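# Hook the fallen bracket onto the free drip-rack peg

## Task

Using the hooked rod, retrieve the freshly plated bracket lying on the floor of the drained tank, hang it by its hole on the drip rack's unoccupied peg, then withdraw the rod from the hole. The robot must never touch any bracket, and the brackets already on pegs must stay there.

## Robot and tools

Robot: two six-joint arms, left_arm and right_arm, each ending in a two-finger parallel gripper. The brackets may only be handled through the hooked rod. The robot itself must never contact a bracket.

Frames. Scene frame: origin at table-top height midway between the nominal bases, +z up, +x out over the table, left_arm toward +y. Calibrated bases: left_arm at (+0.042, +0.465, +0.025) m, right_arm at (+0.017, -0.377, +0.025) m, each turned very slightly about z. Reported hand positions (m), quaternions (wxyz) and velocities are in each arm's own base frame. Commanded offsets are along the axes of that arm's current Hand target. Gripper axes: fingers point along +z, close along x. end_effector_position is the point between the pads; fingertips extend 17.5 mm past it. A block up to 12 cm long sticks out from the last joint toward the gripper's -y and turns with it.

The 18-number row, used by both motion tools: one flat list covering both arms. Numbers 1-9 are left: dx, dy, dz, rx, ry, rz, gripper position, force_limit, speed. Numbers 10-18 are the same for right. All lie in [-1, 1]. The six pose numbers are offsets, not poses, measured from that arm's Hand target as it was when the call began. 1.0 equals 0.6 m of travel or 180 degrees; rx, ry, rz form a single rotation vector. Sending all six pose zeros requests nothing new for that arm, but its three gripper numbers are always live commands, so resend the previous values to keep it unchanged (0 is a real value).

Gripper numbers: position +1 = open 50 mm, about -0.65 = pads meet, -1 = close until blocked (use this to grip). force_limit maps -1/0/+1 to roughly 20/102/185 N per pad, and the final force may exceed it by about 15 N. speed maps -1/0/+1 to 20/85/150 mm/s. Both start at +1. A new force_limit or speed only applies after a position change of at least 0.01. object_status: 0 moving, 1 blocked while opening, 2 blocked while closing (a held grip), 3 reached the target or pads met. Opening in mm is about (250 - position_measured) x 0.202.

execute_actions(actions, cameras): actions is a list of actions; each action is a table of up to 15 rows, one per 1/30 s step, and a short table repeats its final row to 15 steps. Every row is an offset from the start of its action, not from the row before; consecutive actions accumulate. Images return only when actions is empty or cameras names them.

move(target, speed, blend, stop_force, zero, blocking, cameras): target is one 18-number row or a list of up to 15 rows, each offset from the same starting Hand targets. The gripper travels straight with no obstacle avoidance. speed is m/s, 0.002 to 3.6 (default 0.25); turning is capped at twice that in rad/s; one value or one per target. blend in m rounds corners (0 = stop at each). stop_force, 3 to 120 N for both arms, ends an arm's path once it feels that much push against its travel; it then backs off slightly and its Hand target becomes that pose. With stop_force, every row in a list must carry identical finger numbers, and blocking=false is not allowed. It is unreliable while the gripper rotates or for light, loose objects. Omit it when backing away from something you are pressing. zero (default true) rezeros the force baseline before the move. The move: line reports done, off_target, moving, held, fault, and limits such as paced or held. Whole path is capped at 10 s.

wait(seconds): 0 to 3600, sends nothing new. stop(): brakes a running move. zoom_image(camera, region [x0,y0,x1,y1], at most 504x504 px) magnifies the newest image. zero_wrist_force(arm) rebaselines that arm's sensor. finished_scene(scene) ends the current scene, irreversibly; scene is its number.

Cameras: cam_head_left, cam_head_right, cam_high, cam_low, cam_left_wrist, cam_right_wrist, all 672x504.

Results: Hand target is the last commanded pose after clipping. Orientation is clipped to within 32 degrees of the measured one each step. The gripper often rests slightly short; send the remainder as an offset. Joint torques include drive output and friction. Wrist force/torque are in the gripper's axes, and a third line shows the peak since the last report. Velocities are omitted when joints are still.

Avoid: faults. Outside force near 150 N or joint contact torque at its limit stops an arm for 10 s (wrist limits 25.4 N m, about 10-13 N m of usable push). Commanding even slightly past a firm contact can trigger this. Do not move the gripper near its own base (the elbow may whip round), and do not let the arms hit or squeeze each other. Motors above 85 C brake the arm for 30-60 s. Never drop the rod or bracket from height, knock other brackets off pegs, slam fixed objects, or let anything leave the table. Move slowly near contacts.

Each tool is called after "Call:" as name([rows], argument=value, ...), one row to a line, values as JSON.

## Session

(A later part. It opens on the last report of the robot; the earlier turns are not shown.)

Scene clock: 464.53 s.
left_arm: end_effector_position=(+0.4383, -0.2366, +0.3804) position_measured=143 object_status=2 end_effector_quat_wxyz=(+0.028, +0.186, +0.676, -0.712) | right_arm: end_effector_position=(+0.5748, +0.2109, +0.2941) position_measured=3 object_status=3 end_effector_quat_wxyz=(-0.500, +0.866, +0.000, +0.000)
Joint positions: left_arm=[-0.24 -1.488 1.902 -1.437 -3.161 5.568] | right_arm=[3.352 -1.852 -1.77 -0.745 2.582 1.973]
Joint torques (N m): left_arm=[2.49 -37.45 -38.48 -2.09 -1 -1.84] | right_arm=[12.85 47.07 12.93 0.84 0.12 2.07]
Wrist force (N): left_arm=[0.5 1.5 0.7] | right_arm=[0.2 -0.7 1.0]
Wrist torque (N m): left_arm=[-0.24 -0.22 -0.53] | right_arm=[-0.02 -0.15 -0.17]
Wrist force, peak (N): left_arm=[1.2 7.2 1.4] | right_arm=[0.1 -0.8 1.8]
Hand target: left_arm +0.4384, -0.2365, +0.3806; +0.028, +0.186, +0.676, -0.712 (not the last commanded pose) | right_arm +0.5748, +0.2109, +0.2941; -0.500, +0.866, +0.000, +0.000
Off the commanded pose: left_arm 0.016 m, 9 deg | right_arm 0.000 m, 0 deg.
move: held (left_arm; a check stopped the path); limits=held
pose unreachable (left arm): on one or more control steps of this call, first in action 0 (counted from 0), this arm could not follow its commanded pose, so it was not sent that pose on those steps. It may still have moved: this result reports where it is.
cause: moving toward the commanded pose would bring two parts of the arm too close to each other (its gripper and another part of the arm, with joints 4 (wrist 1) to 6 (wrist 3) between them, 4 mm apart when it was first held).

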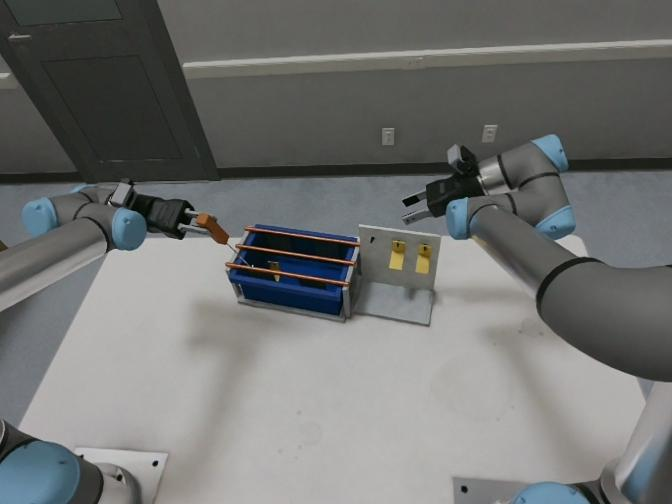

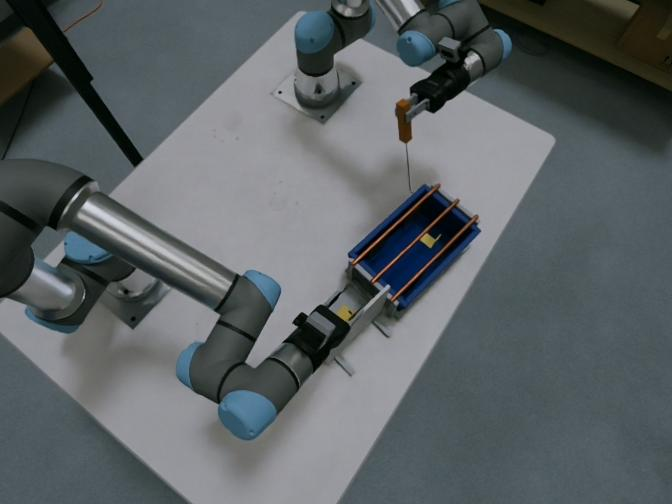

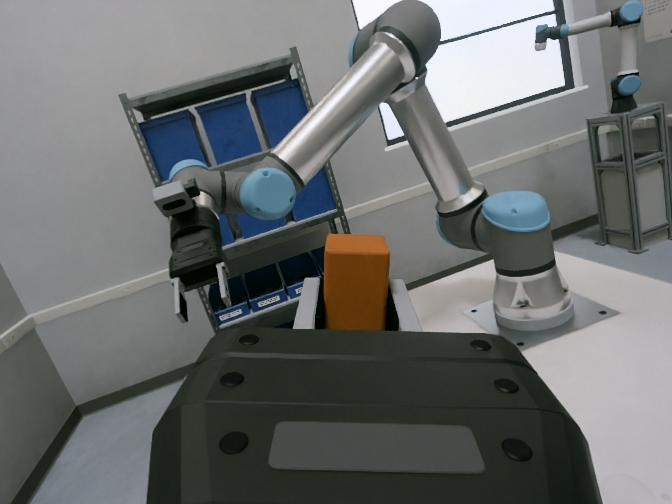

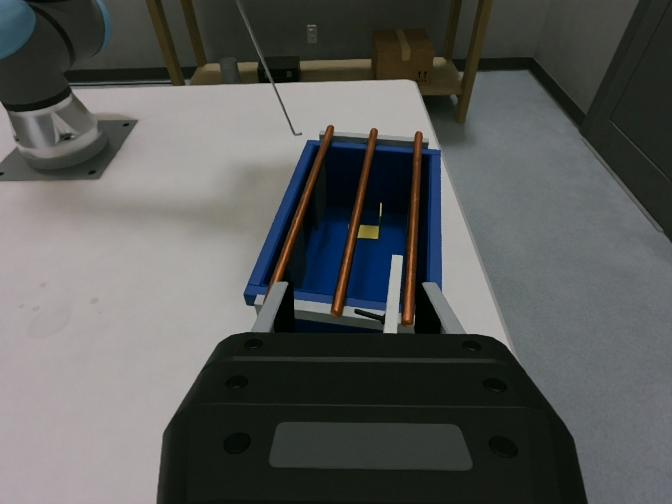

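Call:
move(target=[-0.028,0.045,0.182,-0.0789,-0.179,0.052,-1,-0.5,-0.5,0,0,0,0,0,0,1,1,1], cameras=["cam_head_right","cam_high","cam_right_wrist"])

Call:
zoom_image(camera="cam_right_wrist", region=[200, 50, 450, 300])

Scene clock: 611.57 s.
left_arm: end_effector_position=(+0.4385, -0.2438, +0.3794) position_measured=143 object_status=2 end_effector_quat_wxyz=(+0.032, +0.188, +0.668, -0.720) | right_arm: end_effector_position=(+0.5748, +0.2109, +0.2941) position_measured=3 object_status=3 end_effector_quat_wxyz=(-0.500, +0.866, +0.000, +0.000)
Joint positions: left_arm=[-0.254 -1.48 1.903 -1.411 -3.187 5.616] | right_arm=[3.352 -1.852 -1.77 -0.745 2.582 1.973]
Joint torques (N m): left_arm=[13.04 -37.82 -28.61 -4.82 -0.85 0] | right_arm=[13.49 46.05 12.77 0.77 0.19 2.15]
Wrist force (N): left_arm=[0.3 1.5 0.8] | right_arm=[0.1 -0.7 0.7]
Wrist torque (N m): left_arm=[-0.24 -0.20 -0.53] | right_arm=[-0.02 -0.14 -0.17]
Wrist force, peak (N): left_arm=[0.6 6.2 4.1] | right_arm=[0.4 -0.9 1.2]
Hand target: left_arm +0.4386, -0.2437, +0.3795; +0.032, +0.188, +0.668, -0.720 (not the last commanded pose) | right_arm +0.5748, +0.2109, +0.2941; -0.500, +0.866, +0.000, +0.000
Off the commanded pose: left_arm 0.106 m, 36 deg | right_arm 0.000 m, 0 deg.
move: held (left_arm; a check stopped the path); limits=held
pose unreachable (left arm): on one or more control steps of this call, first in action 0 (counted from 0), this arm could not follow its commanded pose, so it was not sent that pose on those steps. It may still have moved: this result reports where it is.
cause: moving toward the commanded pose would bring two parts of the arm too close to each other (its gripper and another part of the arm, with joints 4 (wrist 1) to 6 (wrist 3) between them, 3 mm apart when it was first held).

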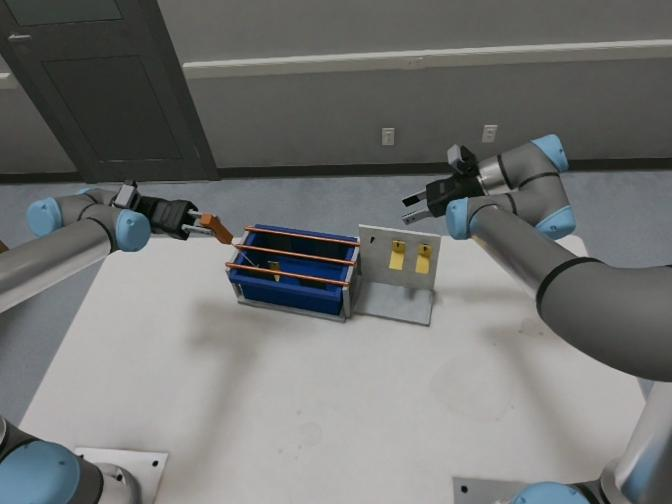

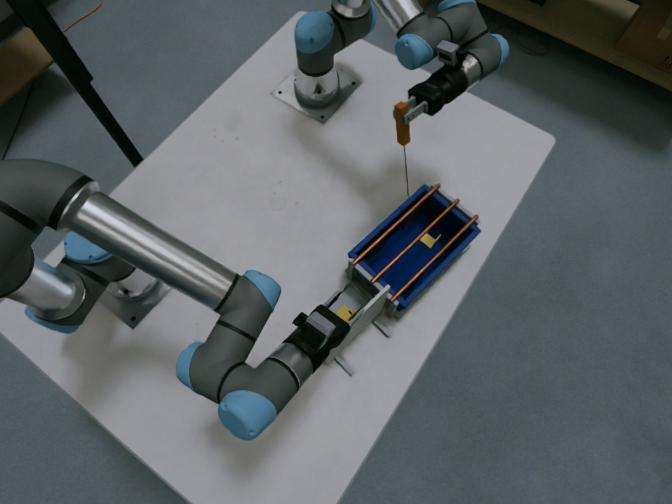

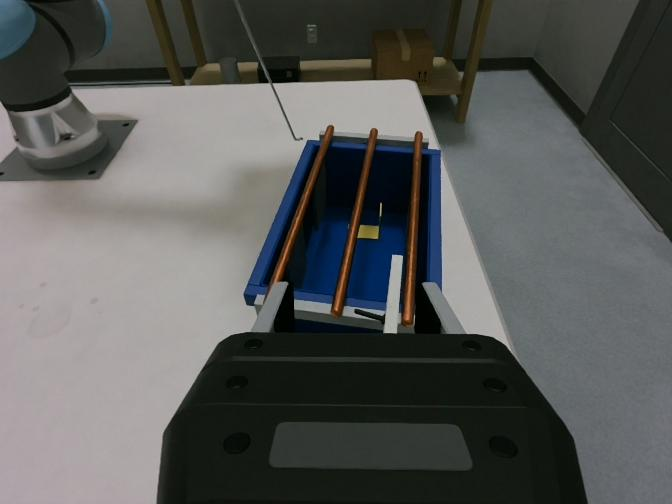

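Scaled by 2.016.

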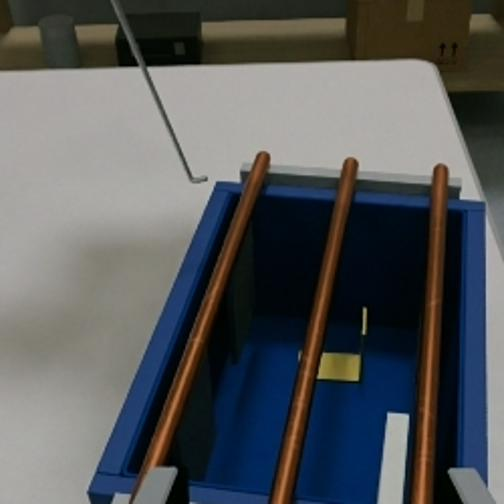

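Call:
move(target=[-0.048,-0.017,0.088,-0.570,-0.1846,-0.102,-1,-0.5,-0.5,0,0,0,0,0,0,1,1,1], cameras=["cam_high"], speed=0.5)

Scene clock: 659.73 s.
left_arm: end_effector_position=(+0.4386, -0.2437, +0.3795) position_measured=143 object_status=2 end_effector_quat_wxyz=(+0.033, +0.188, +0.668, -0.719) | right_arm: end_effector_position=(+0.5748, +0.2109, +0.2941) position_measured=3 object_status=3 end_effector_quat_wxyz=(-0.500, +0.866, +0.000, +0.000)
Joint positions: left_arm=[-0.254 -1.48 1.903 -1.409 -3.187 5.618] | right_arm=[3.352 -1.852 -1.77 -0.745 2.582 1.973]
Joint torques (N m): left_arm=[11.98 -35.92 -35.28 -2.03 -1.97 0.69] | right_arm=[13.26 45.61 13.83 0.91 0.23 2.1]
Wrist force (N): left_arm=[0.1 1.5 1.0] | right_arm=[-0.1 -0.6 0.6]
Wrist torque (N m): left_arm=[-0.23 -0.17 -0.62] | right_arm=[-0.01 -0.10 -0.17]
Wrist force, peak (N): left_arm=[0.6 1.7 1.1] | right_arm=[-0.2 -1.0 1.0]
Hand target: left_arm +0.4386, -0.2437, +0.3795; +0.033, +0.188, +0.668, -0.720 (not the last commanded pose) | right_arm +0.5748, +0.2109, +0.2941; -0.500, +0.866, +0.000, +0.000
Off the commanded pose: left_arm 0.061 m, 109 deg | right_arm 0.000 m, 0 deg.
move: held (left_arm; a check stopped the path); limits=held
pose unreachable (left arm): on one or more control steps of this call, first in action 0 (counted from 0), this arm could not follow its commanded pose, so it was not sent that pose on those steps. It may still have moved: this result reports where it is.
cause: moving toward the commanded pose would bring two parts of the arm too close to each other (its gripper and another part of the arm, with joints 4 (wrist 1) to 6 (wrist 3) between them, 3 mm apart when it was first held).

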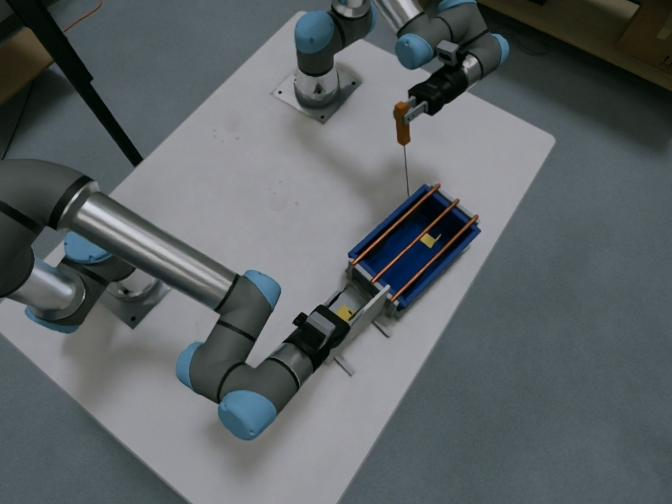

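Call:
move([
  [0.004,-0.0625,-0.032,-0.0235,0.011,-0.1015,-1,-0.5,-0.5,0,0,0,0,0,0,1,1,1],
  [0.004,-0.0625,-0.032,-0.5026,0.101,-0.06,-1,-0.5,-0.5,0,0,0,0,0,0,1,1,1],
  [-0.048,-0.017,0.088,-0.570,-0.1846,-0.102,-1,-0.5,-0.5,0,0,0,0,0,0,1,1,1],
], cameras=["cam_high"], speed=0.5, blend=[0.01,0.03,0])

Scene clock: 682.93 s.
left_arm: end_effector_position=(+0.4502, -0.2999, +0.4003) position_measured=143 object_status=2 end_effector_quat_wxyz=(+0.230, -0.186, +0.954, +0.044) end_effector_velocity=(+0.001, +0.000, +0.000) end_effector_angular_velocity=(-0.001, -0.003, +0.006) | right_arm: end_effector_position=(+0.5748, +0.2109, +0.2941) position_measured=3 object_status=3 end_effector_quat_wxyz=(-0.500, +0.866, +0.000, +0.000)
Joint positions: left_arm=[-1.069 -1.628 1.531 -1.534 -1.102 3.273] | right_arm=[3.352 -1.852 -1.77 -0.745 2.582 1.973]
Joint velocities: left_arm=[0 0 0.001 0 0.002 -0.007] | right_arm=[within noise]
Joint torques (N m): left_arm=[5.47 -26.77 -22.37 -5.03 2.33 -1.71] | right_arm=[13.56 45.88 13.63 1.1 0.02 1.89]
Wrist force (N): left_arm=[0.8 -0.4 3.5] | right_arm=[0.1 -0.6 0.8]
Wrist torque (N m): left_arm=[-0.13 0.18 -0.17] | right_arm=[-0.01 -0.15 -0.17]
Wrist force, peak (N): left_arm=[1.6 -1.6 3.7] | right_arm=[0.1 -1.1 1.0]
Hand target: left_arm +0.4502, -0.2999, +0.4002; +0.230, -0.186, +0.954, +0.044 | right_arm +0.5748, +0.2109, +0.2941; -0.500, +0.866, +0.000, +0.000
Off the commanded pose: left_arm 0.000 m, 0 deg | right_arm 0.000 m, 0 deg.
move: done

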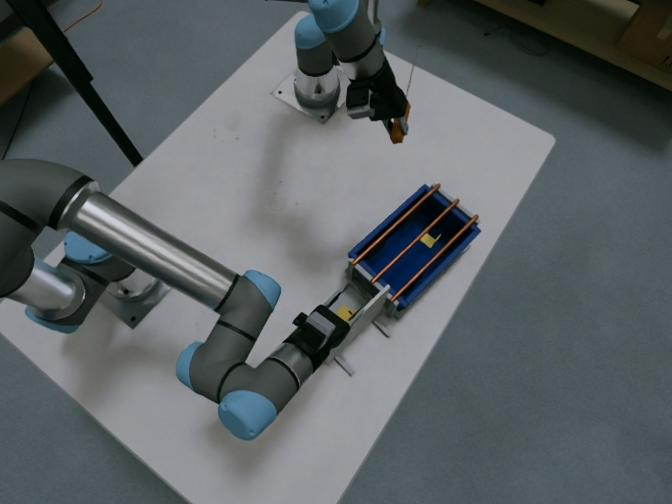

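Call:
move(target=[0.075,-0.071,0.033,0.5,0,0,-1,-0.5,-0.5,0,0,0,0,0,0,1,1,1], cameras=["cam_high","cam_right_wrist","cam_head_right"], speed=0.5)

Call:
zoom_image(camera="cam_right_wrist", region=[200, 0, 450, 250])

Scene clock: 691.47 s.
left_arm: end_effector_position=(+0.4375, -0.3510, +0.3622) position_measured=143 object_status=2 end_effector_quat_wxyz=(+0.294, +0.031, +0.706, -0.643) | right_arm: end_effector_position=(+0.5748, +0.2109, +0.2941) position_measured=3 object_status=3 end_effector_quat_wxyz=(-0.500, +0.866, +0.000, +0.000)
Joint positions: left_arm=[-0.697 -1.34 2.268 -4.071 -2.06 3.614] | right_arm=[3.352 -1.852 -1.77 -0.745 2.582 1.973]
Joint torques (N m): left_arm=[-12.2 -21.89 -3.83 -4.14 -1.1 -1.8] | right_arm=[13.08 46.85 14.58 1.34 0.21 1.86]
Wrist force (N): left_arm=[0.2 1.0 1.1] | right_arm=[0.0 -0.1 0.7]
Wrist torque (N m): left_arm=[-0.30 -0.13 -0.61] | right_arm=[0.07 -0.14 -0.17]
Wrist force, peak (N): left_arm=[1.9 1.0 3.5] | right_arm=[0.3 -0.9 1.0]
Hand target: left_arm +0.4375, -0.3511, +0.3622; +0.294, +0.031, +0.706, -0.644 | right_arm +0.5748, +0.2109, +0.2941; -0.500, +0.866, +0.000, +0.000
Off the commanded pose: left_arm 0.000 m, 0 deg | right_arm 0.000 m, 0 deg.
move: done
Images, in order (width x height): cam_head_right 672x504, cam_high 672x504, cam_right_wrist 672x504.

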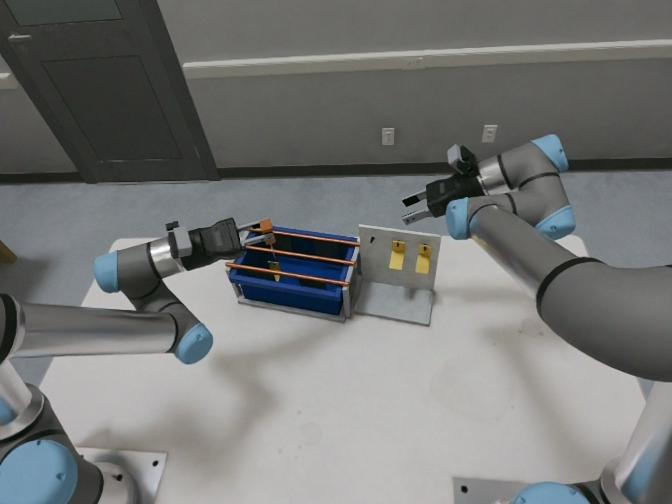

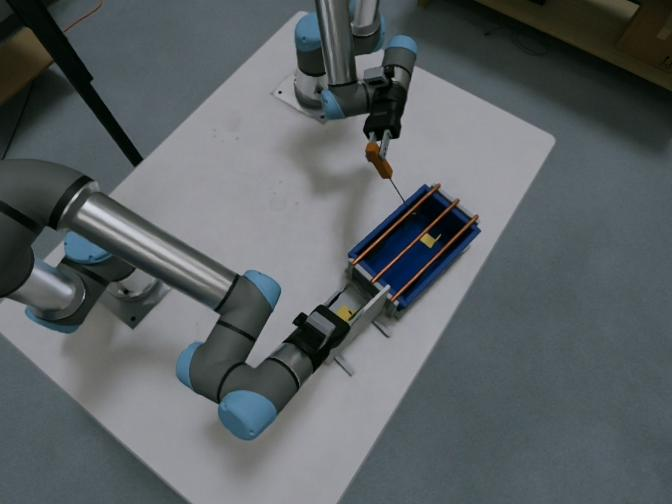

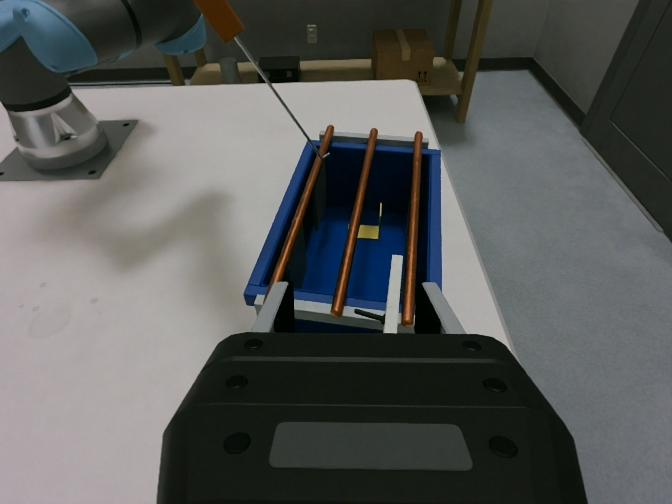

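Scaled by 2.016.

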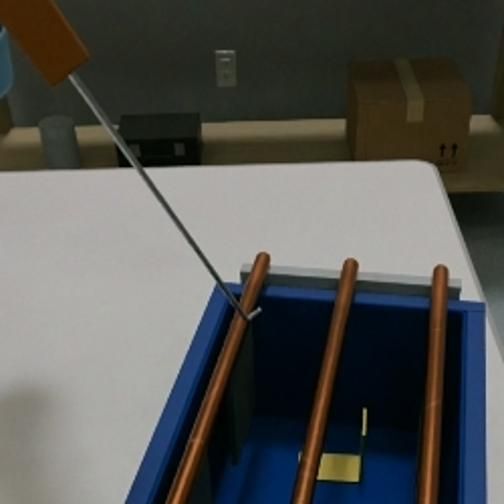

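Call:
move(target=[0,0.15,0,0,0,0,-1,-0.5,-0.5,0,0,0,0,0,0,1,1,1], cameras=["cam_right_wrist","cam_high","cam_head_right"], speed=0.12)

Call:
zoom_image(camera="cam_right_wrist", region=[270, 100, 430, 260])

Call:
zoom_image(camera="cam_high", region=[340, 160, 490, 310])

Call:
zoom_image(camera="cam_head_right", region=[200, 200, 370, 330])

Scene clock: 719.03 s.
left_arm: end_effector_position=(+0.4755, -0.3357, +0.2822) position_measured=143 object_status=2 end_effector_quat_wxyz=(+0.294, +0.031, +0.706, -0.644) | right_arm: end_effector_position=(+0.5748, +0.2109, +0.2941) position_measured=3 object_status=3 end_effector_quat_wxyz=(-0.500, +0.866, +0.000, +0.000)
Joint positions: left_arm=[-0.596 -1.08 2.212 -4.276 -2.16 3.613] | right_arm=[3.352 -1.852 -1.77 -0.745 2.582 1.973]
Joint torques (N m): left_arm=[-11.46 -28.6 3.71 -1.46 0.09 -1.06] | right_arm=[13.68 46.11 13.18 1.33 0.19 1.62]
Wrist force (N): left_arm=[0.5 1.0 1.3] | right_arm=[0.3 -0.5 0.7]
Wrist torque (N m): left_arm=[-0.30 -0.19 -0.55] | right_arm=[0.01 -0.18 -0.17]
Wrist force, peak (N): left_arm=[0.6 3.9 1.1] | right_arm=[0.2 -0.8 1.2]
Hand target: left_arm +0.4754, -0.3358, +0.2820; +0.294, +0.031, +0.706, -0.644 | right_arm +0.5748, +0.2109, +0.2941; -0.500, +0.866, +0.000, +0.000
Off the commanded pose: left_arm 0.000 m, 0 deg | right_arm 0.000 m, 0 deg.
move: done
Images, in order (width x height): cam_head_right 672x504, cam_high 672x504, cam_right_wrist 672x504.

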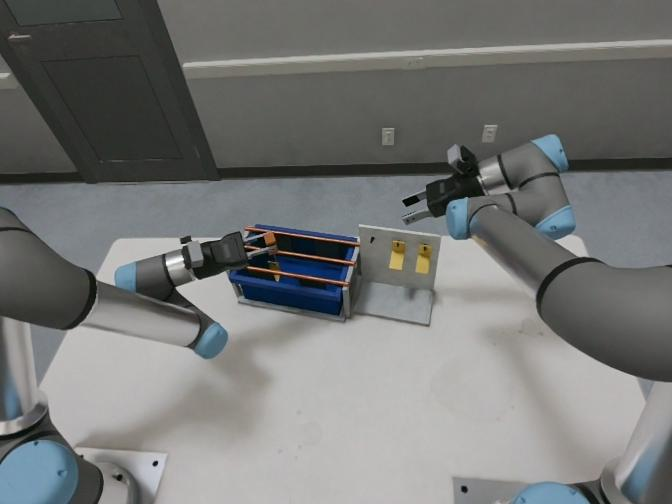

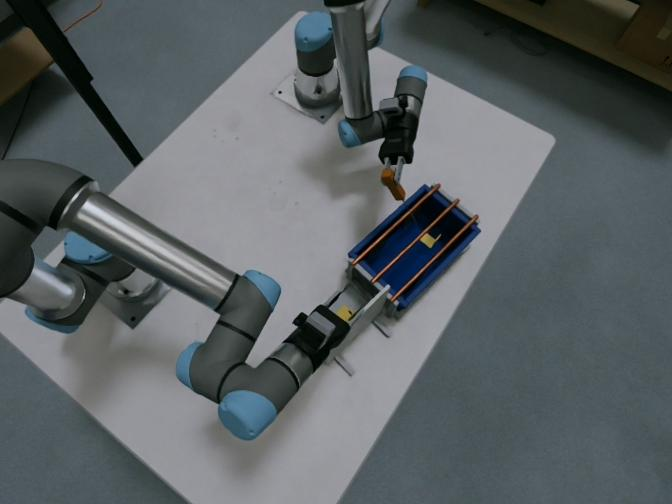

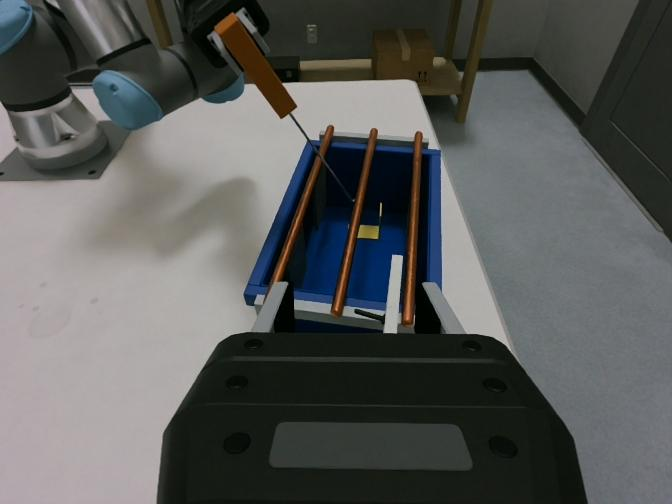

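Scaled by 3.150.

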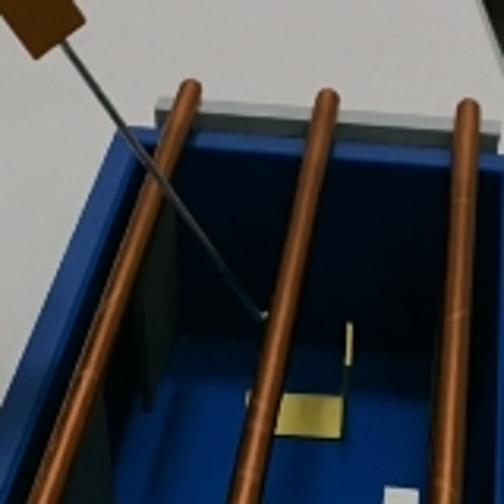

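Scaled by 3.360.

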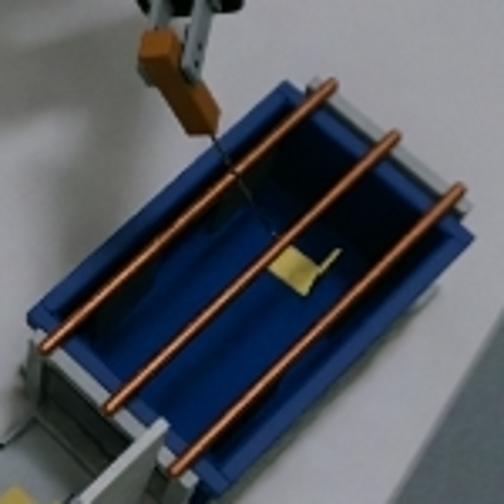

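Scaled by 2.965.

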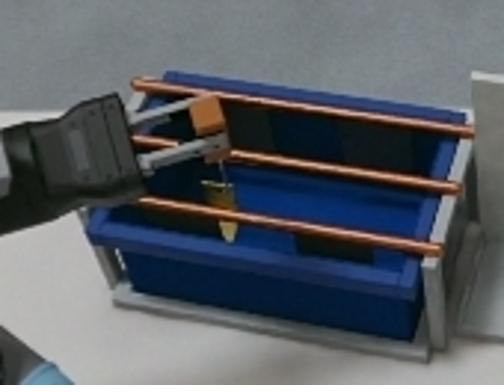

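Call:
zoom_image(camera="cam_head_right", region=[255, 245, 295, 285])

Call:
execute_actions(actions=[], cameras=["cam_head_left","cam_left_wrist"])

Call:
zoom_image(camera="cam_head_left", region=[245, 240, 295, 290])

Scaled by 12.600.

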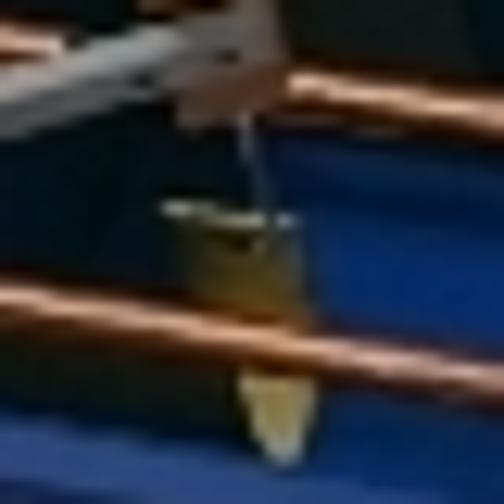

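Scene clock: 731.53 s.
left_arm: end_effector_position=(+0.4754, -0.3358, +0.2820) position_measured=143 object_status=2 end_effector_quat_wxyz=(+0.294, +0.031, +0.706, -0.644) | right_arm: end_effector_position=(+0.5748, +0.2109, +0.2941) position_measured=3 object_status=3 end_effector_quat_wxyz=(-0.500, +0.866, +0.000, +0.000)
Joint positions: left_arm=[-0.596 -1.08 2.213 -4.276 -2.16 3.613] | right_arm=[3.352 -1.852 -1.77 -0.745 2.582 1.973]
Joint velocities: within noise
Joint torques (N m): left_arm=[-13.47 -30.25 3.53 -4.32 -0.88 1.58] | right_arm=[13.84 46.56 12.96 1.53 0.45 1.6]
Motor temperatures (°C): left_arm=[35 34 33 41 36 43] | right_arm=[33 34 34 43 39 38]
Wrist force (N): left_arm=[0.5 1.3 1.1] | right_arm=[0.1 -0.9 0.1]
Wrist torque (N m): left_arm=[-0.25 -0.18 -0.55] | right_arm=[-0.04 -0.15 -0.17]
Wrist force, peak (N): left_arm=[0.4 1.5 1.4] | right_arm=[-0.1 -1.0 0.8]
Hand target: left_arm +0.4754, -0.3358, +0.2820; +0.294, +0.031, +0.706, -0.644 | right_arm +0.5748, +0.2109, +0.2941; -0.500, +0.866, +0.000, +0.000
Tool commands: left_gripper/position=-1.0 left_gripper/force_limit=-0.5 left_gripper/speed=-0.5 right_gripper/position=+1.0 right_gripper/force_limit=+1.0 right_gripper/speed=+1.0
Off the commanded pose: left_arm 0.000 m, 0 deg | right_arm 0.000 m, 0 deg.
Images, in order (width x height): cam_head_left 672x504, cam_left_wrist 672x504.

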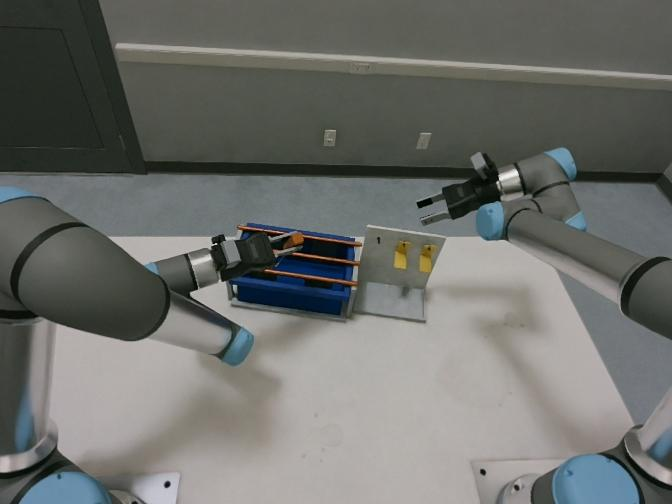

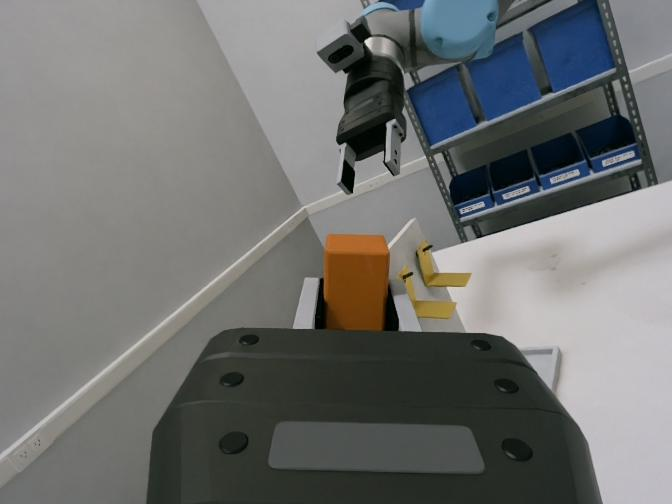

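Scaled by 10.080.

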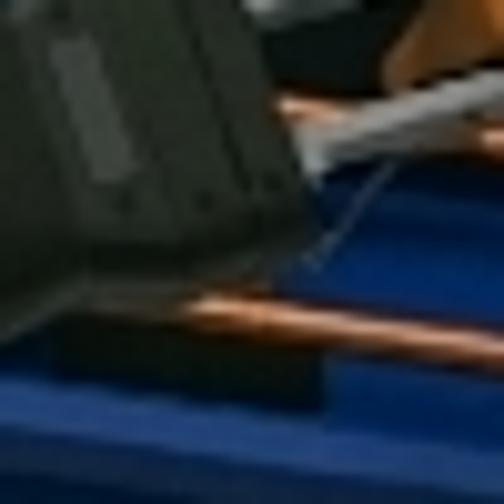

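Call:
move(target=[0,0,0,0,0,0,-1,-0.5,-0.5,0.195,-0.145,0.332,-0.0275,-0.0951,-0.0606,1,1,1], cameras=["cam_right_wrist","cam_low"], speed=0.25)

Call:
zoom_image(camera="cam_right_wrist", region=[260, 150, 440, 330])

Scene clock: 785.20 s.
left_arm: end_effector_position=(+0.4754, -0.3358, +0.2820) position_measured=143 object_status=2 end_effector_quat_wxyz=(+0.294, +0.031, +0.706, -0.644) | right_arm: end_effector_position=(+0.6916, +0.4270, +0.2700) position_measured=3 object_status=3 end_effector_quat_wxyz=(-0.455, +0.873, +0.157, -0.082) end_effector_velocity=(+0.001, +0.000, +0.001) end_effector_angular_velocity=(+0.000, -0.001, -0.001)
Joint positions: left_arm=[-0.596 -1.08 2.213 -4.276 -2.16 3.613] | right_arm=[3.599 -2.357 -0.934 -1.276 2.524 1.748]
Joint velocities: left_arm=[within noise] | right_arm=[-0.001 -0.001 0.005 -0.002 -0.001 0]
Joint torques (N m): left_arm=[-13.27 -29.91 2.72 -4.27 -0.82 1.47] | right_arm=[-6.3 43.77 33.73 1.78 3.82 1.82]
Wrist force (N): left_arm=[0.4 1.4 1.2] | right_arm=[-0.1 -0.3 0.4]
Wrist torque (N m): left_arm=[-0.24 -0.17 -0.55] | right_arm=[0.02 -0.07 -0.18]
Wrist force, peak (N): left_arm=[0.5 1.5 1.3] | right_arm=[2.4 -1.6 2.9]
Hand target: left_arm +0.4754, -0.3358, +0.2820; +0.294, +0.031, +0.706, -0.644 | right_arm +0.6916, +0.4270, +0.2698; -0.455, +0.873, +0.157, -0.082
Off the commanded pose: left_arm 0.000 m, 0 deg | right_arm 0.000 m, 0 deg.
move: done
Images, in order (width x height): cam_low 672x504, cam_right_wrist 672x504.

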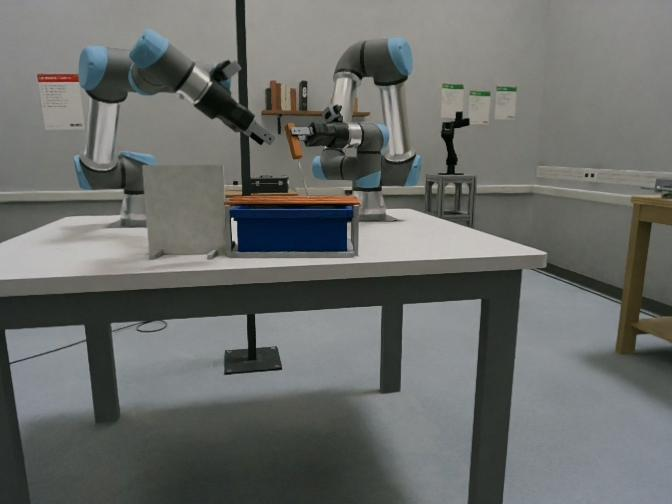

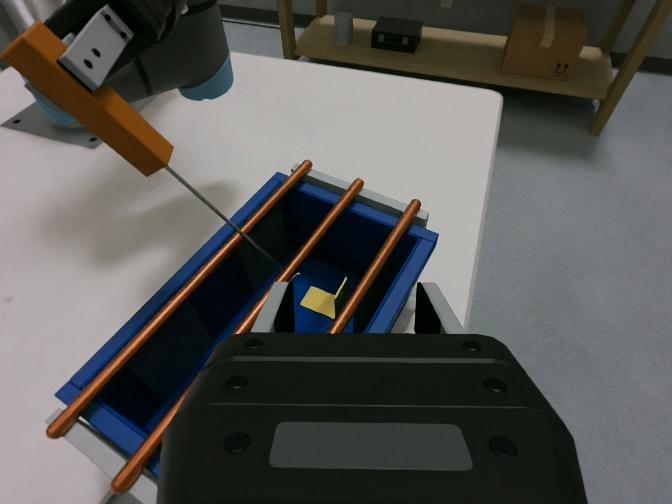

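Scaled by 2.800.

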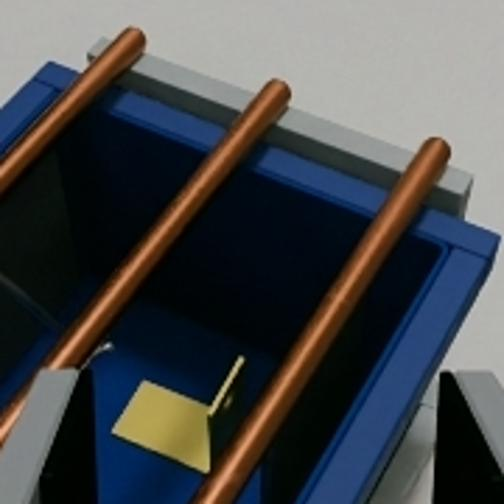

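Call:
move(target=[-0.004,0.0956,-0.0068,0,0,0,-1,-0.5,-0.5,0,0,0,0,0,0,1,1,1], cameras=["cam_right_wrist"], speed=0.08)

Call:
zoom_image(camera="cam_right_wrist", region=[290, 240, 370, 330])

Scene clock: 823.33 s.
left_arm: end_effector_position=(+0.5002, -0.3214, +0.2322) position_measured=143 object_status=2 end_effector_quat_wxyz=(+0.294, +0.031, +0.706, -0.644) | right_arm: end_effector_position=(+0.6916, +0.4270, +0.2698) position_measured=3 object_status=3 end_effector_quat_wxyz=(-0.455, +0.873, +0.157, -0.082)
Joint positions: left_arm=[-0.529 -0.923 2.149 -4.37 -2.227 3.613] | right_arm=[3.599 -2.358 -0.934 -1.277 2.524 1.748]
Joint torques (N m): left_arm=[-13.81 -36.48 5.73 0.46 0.55 -1.42] | right_arm=[7.91 43.16 34.1 0.81 3.46 -2.05]
Wrist force (N): left_arm=[0.2 1.4 1.3] | right_arm=[-0.1 -0.3 0.5]
Wrist torque (N m): left_arm=[-0.25 -0.13 -0.53] | right_arm=[0.03 -0.06 -0.18]
Wrist force, peak (N): left_arm=[0.5 2.8 1.1] | right_arm=[-0.6 -0.6 0.6]
Hand target: left_arm +0.5001, -0.3215, +0.2320; +0.294, +0.031, +0.706, -0.644 | right_arm +0.6916, +0.4270, +0.2698; -0.455, +0.873, +0.157, -0.082
Off the commanded pose: left_arm 0.000 m, 0 deg | right_arm 0.000 m, 0 deg.
move: done

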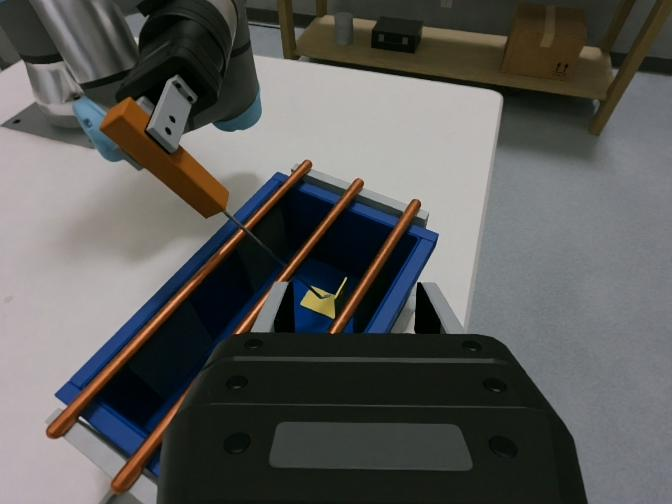

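Scaled by 5.600.

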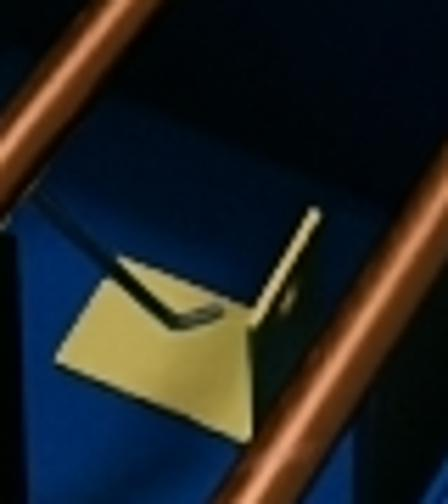

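Call:
wait(seconds=0, cameras=["cam_head_right","cam_high","cam_head_left"])

Call:
zoom_image(camera="cam_head_right", region=[250, 240, 310, 300])

Call:
zoom_image(camera="cam_high", region=[405, 210, 455, 260])

Call:
zoom_image(camera="cam_head_left", region=[240, 230, 310, 300])

Scene clock: 838.00 s.
left_arm: end_effector_position=(+0.5001, -0.3215, +0.2320) position_measured=143 object_status=2 end_effector_quat_wxyz=(+0.294, +0.031, +0.706, -0.644) | right_arm: end_effector_position=(+0.6916, +0.4270, +0.2698) position_measured=3 object_status=3 end_effector_quat_wxyz=(-0.455, +0.873, +0.157, -0.082)
Joint positions: left_arm=[-0.529 -0.922 2.149 -4.37 -2.227 3.613] | right_arm=[3.599 -2.358 -0.934 -1.277 2.524 1.748]
Joint torques (N m): left_arm=[-13.76 -34.79 5.6 -2.28 -0.7 1.62] | right_arm=[8.8 43.28 32.94 1.22 3.38 -1.95]
Wrist force (N): left_arm=[0.5 1.4 1.4] | right_arm=[-0.5 -0.5 0.2]
Wrist torque (N m): left_arm=[-0.23 -0.18 -0.53] | right_arm=[-0.02 -0.01 -0.18]
Wrist force, peak (N): left_arm=[0.5 1.6 1.5] | right_arm=[-0.4 -0.7 0.6]
Hand target: left_arm +0.5001, -0.3215, +0.2320; +0.294, +0.031, +0.706, -0.644 | right_arm +0.6916, +0.4270, +0.2698; -0.455, +0.873, +0.157, -0.082
Tool commands: left_gripper/position=-1.0 left_gripper/force_limit=-0.5 left_gripper/speed=-0.5 right_gripper/position=+1.0 right_gripper/force_limit=+1.0 right_gripper/speed=+1.0
Off the commanded pose: left_arm 0.000 m, 0 deg | right_arm 0.000 m, 0 deg.
Images, in order (width x height): cam_head_left 672x504, cam_head_right 672x504, cam_high 672x504.

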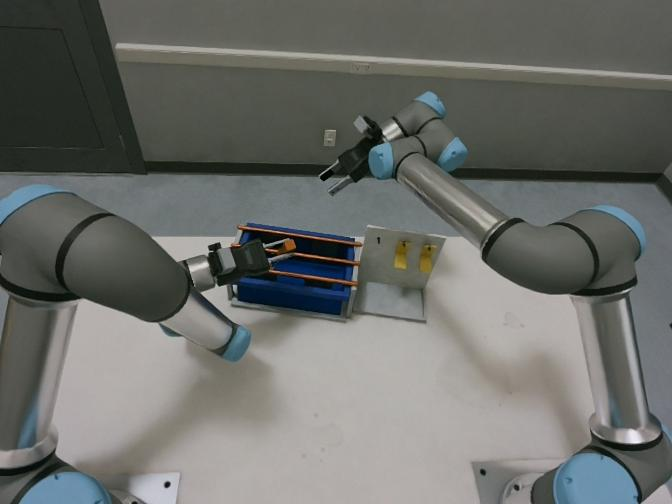

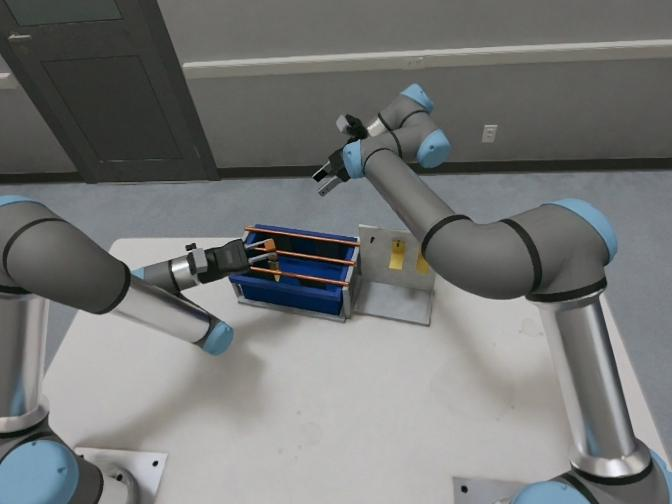

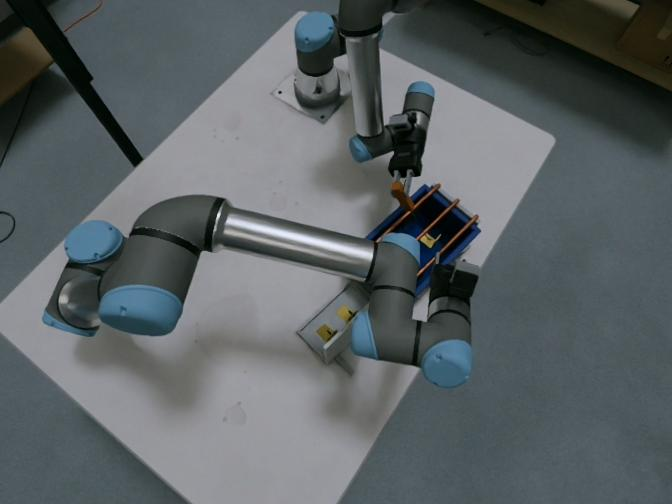

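Scaled by 8.400.

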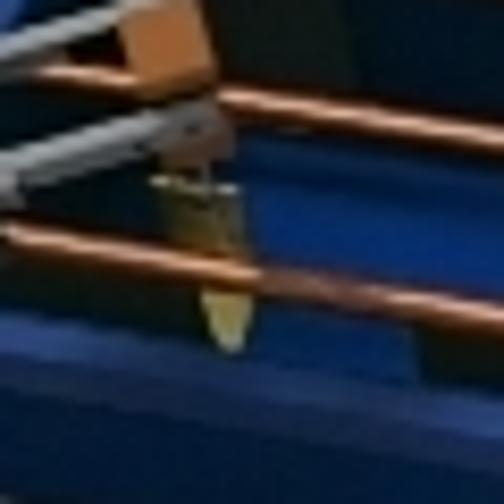

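Scaled by 10.080.

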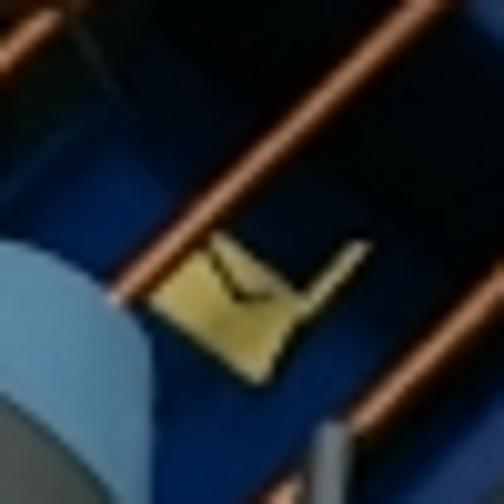

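Scaled by 7.200.

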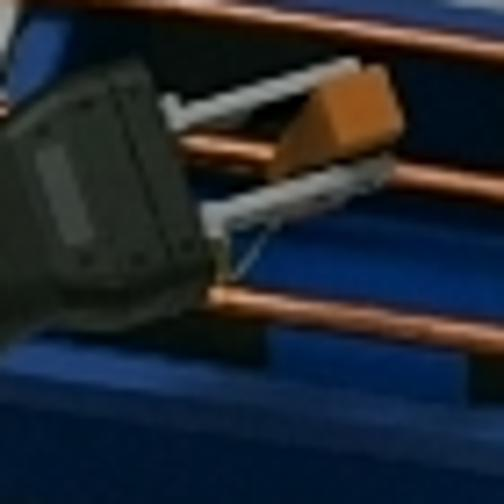

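Call:
wait(seconds=0, cameras=["cam_head_right"])

Call:
zoom_image(camera="cam_head_right", region=[264, 256, 284, 276])

Scene clock: 845.60 s.
left_arm: end_effector_position=(+0.5001, -0.3215, +0.2320) position_measured=143 object_status=2 end_effector_quat_wxyz=(+0.294, +0.031, +0.706, -0.644) | right_arm: end_effector_position=(+0.6916, +0.4270, +0.2698) position_measured=3 object_status=3 end_effector_quat_wxyz=(-0.455, +0.873, +0.157, -0.082)
Joint positions: left_arm=[-0.529 -0.922 2.149 -4.37 -2.227 3.613] | right_arm=[3.599 -2.358 -0.934 -1.277 2.524 1.748]
Joint torques (N m): left_arm=[-13.35 -34.37 5.44 -3.54 -0.68 1.71] | right_arm=[9.95 45.94 31.73 1.41 3.28 -2.22]
Wrist force (N): left_arm=[0.3 1.4 1.2] | right_arm=[-0.2 -0.5 0.2]
Wrist torque (N m): left_arm=[-0.25 -0.15 -0.53] | right_arm=[-0.01 -0.05 -0.19]
Wrist force, peak (N): left_arm=[0.6 1.4 1.7] | right_arm=[-0.4 -0.6 0.4]
Hand target: left_arm +0.5001, -0.3215, +0.2320; +0.294, +0.031, +0.706, -0.644 | right_arm +0.6916, +0.4270, +0.2698; -0.455, +0.873, +0.157, -0.082
Tool commands: left_gripper/position=-1.0 left_gripper/force_limit=-0.5 left_gripper/speed=-0.5 right_gripper/position=+1.0 right_gripper/force_limit=+1.0 right_gripper/speed=+1.0
Off the commanded pose: left_arm 0.000 m, 0 deg | right_arm 0.000 m, 0 deg.

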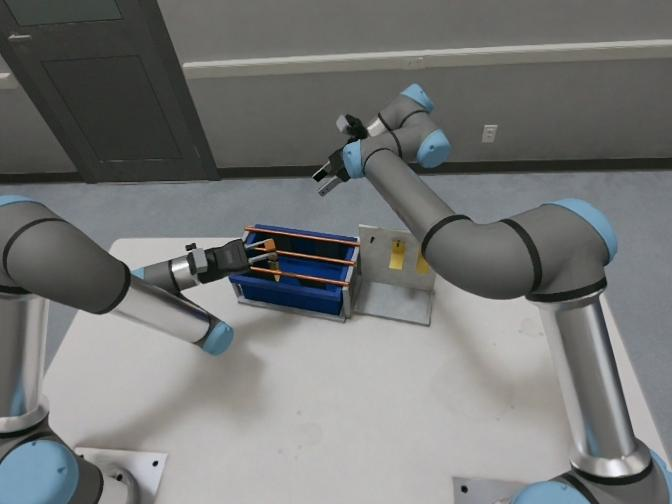

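Scaled by 25.200.

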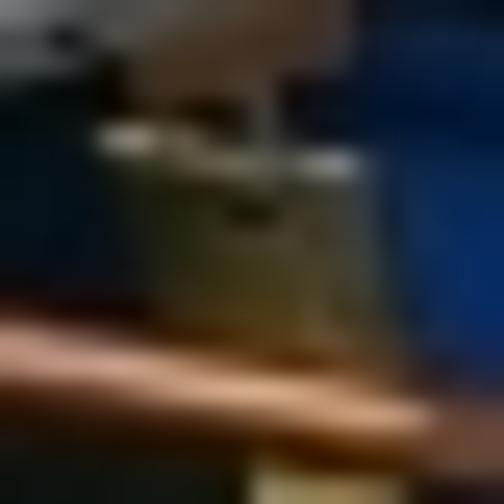

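Call:
move([
  [-0.0093,0.0092,0,0,0,0,-1,-0.5,-0.5,0,0,0,0,0,0,1,1,1],
  [-0.0327,0.0092,0,0,0,0,-1,-0.5,-0.5,0,0,0,0,0,0,1,1,1],
], cameras=["cam_right_wrist"], speed=0.03)

Call:
zoom_image(camera="cam_right_wrist", region=[290, 240, 370, 330])

Scene clock: 863.10 s.
left_arm: end_effector_position=(+0.5188, -0.3139, +0.2362) position_measured=143 object_status=2 end_effector_quat_wxyz=(+0.294, +0.031, +0.706, -0.644) end_effector_velocity=(-0.001, +0.000, -0.001) end_effector_angular_velocity=(-0.001, -0.001, +0.002) | right_arm: end_effector_position=(+0.6916, +0.4270, +0.2698) position_measured=3 object_status=3 end_effector_quat_wxyz=(-0.455, +0.873, +0.157, -0.082)
Joint positions: left_arm=[-0.49 -0.915 2.1 -4.328 -2.267 3.613] | right_arm=[3.599 -2.358 -0.934 -1.277 2.524 1.748]
Joint velocities: left_arm=[-0.002 0.002 0.004 -0.008 0.004 0] | right_arm=[within noise]
Joint torques (N m): left_arm=[-12.09 -41.42 3.61 -4.26 0.84 -1.83] | right_arm=[10.16 45.62 29.36 2.01 3.19 -2.02]
Wrist force (N): left_arm=[0.5 1.2 1.3] | right_arm=[-0.4 0.0 0.2]
Wrist torque (N m): left_arm=[-0.25 -0.16 -0.55] | right_arm=[0.06 -0.02 -0.18]
Wrist force, peak (N): left_arm=[0.2 1.8 1.4] | right_arm=[-0.6 -0.7 0.6]
Hand target: left_arm +0.5186, -0.3140, +0.2361; +0.294, +0.031, +0.706, -0.644 | right_arm +0.6916, +0.4270, +0.2698; -0.455, +0.873, +0.157, -0.082
Off the commanded pose: left_arm 0.000 m, 0 deg | right_arm 0.000 m, 0 deg.
move: done

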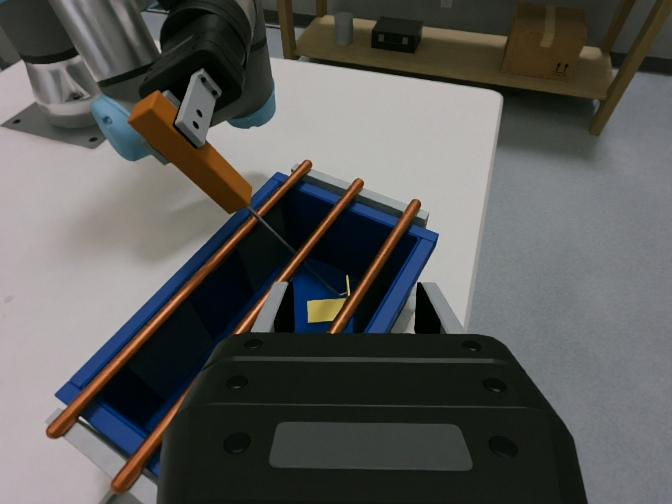

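Scaled by 5.600.

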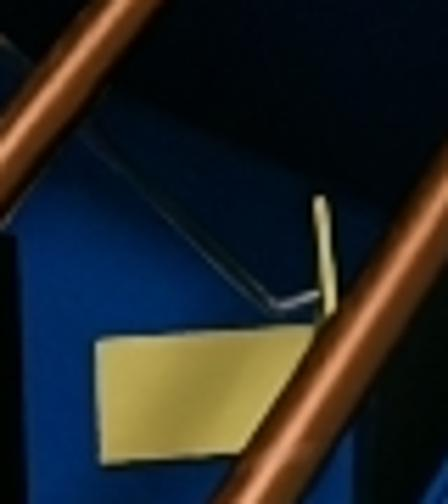

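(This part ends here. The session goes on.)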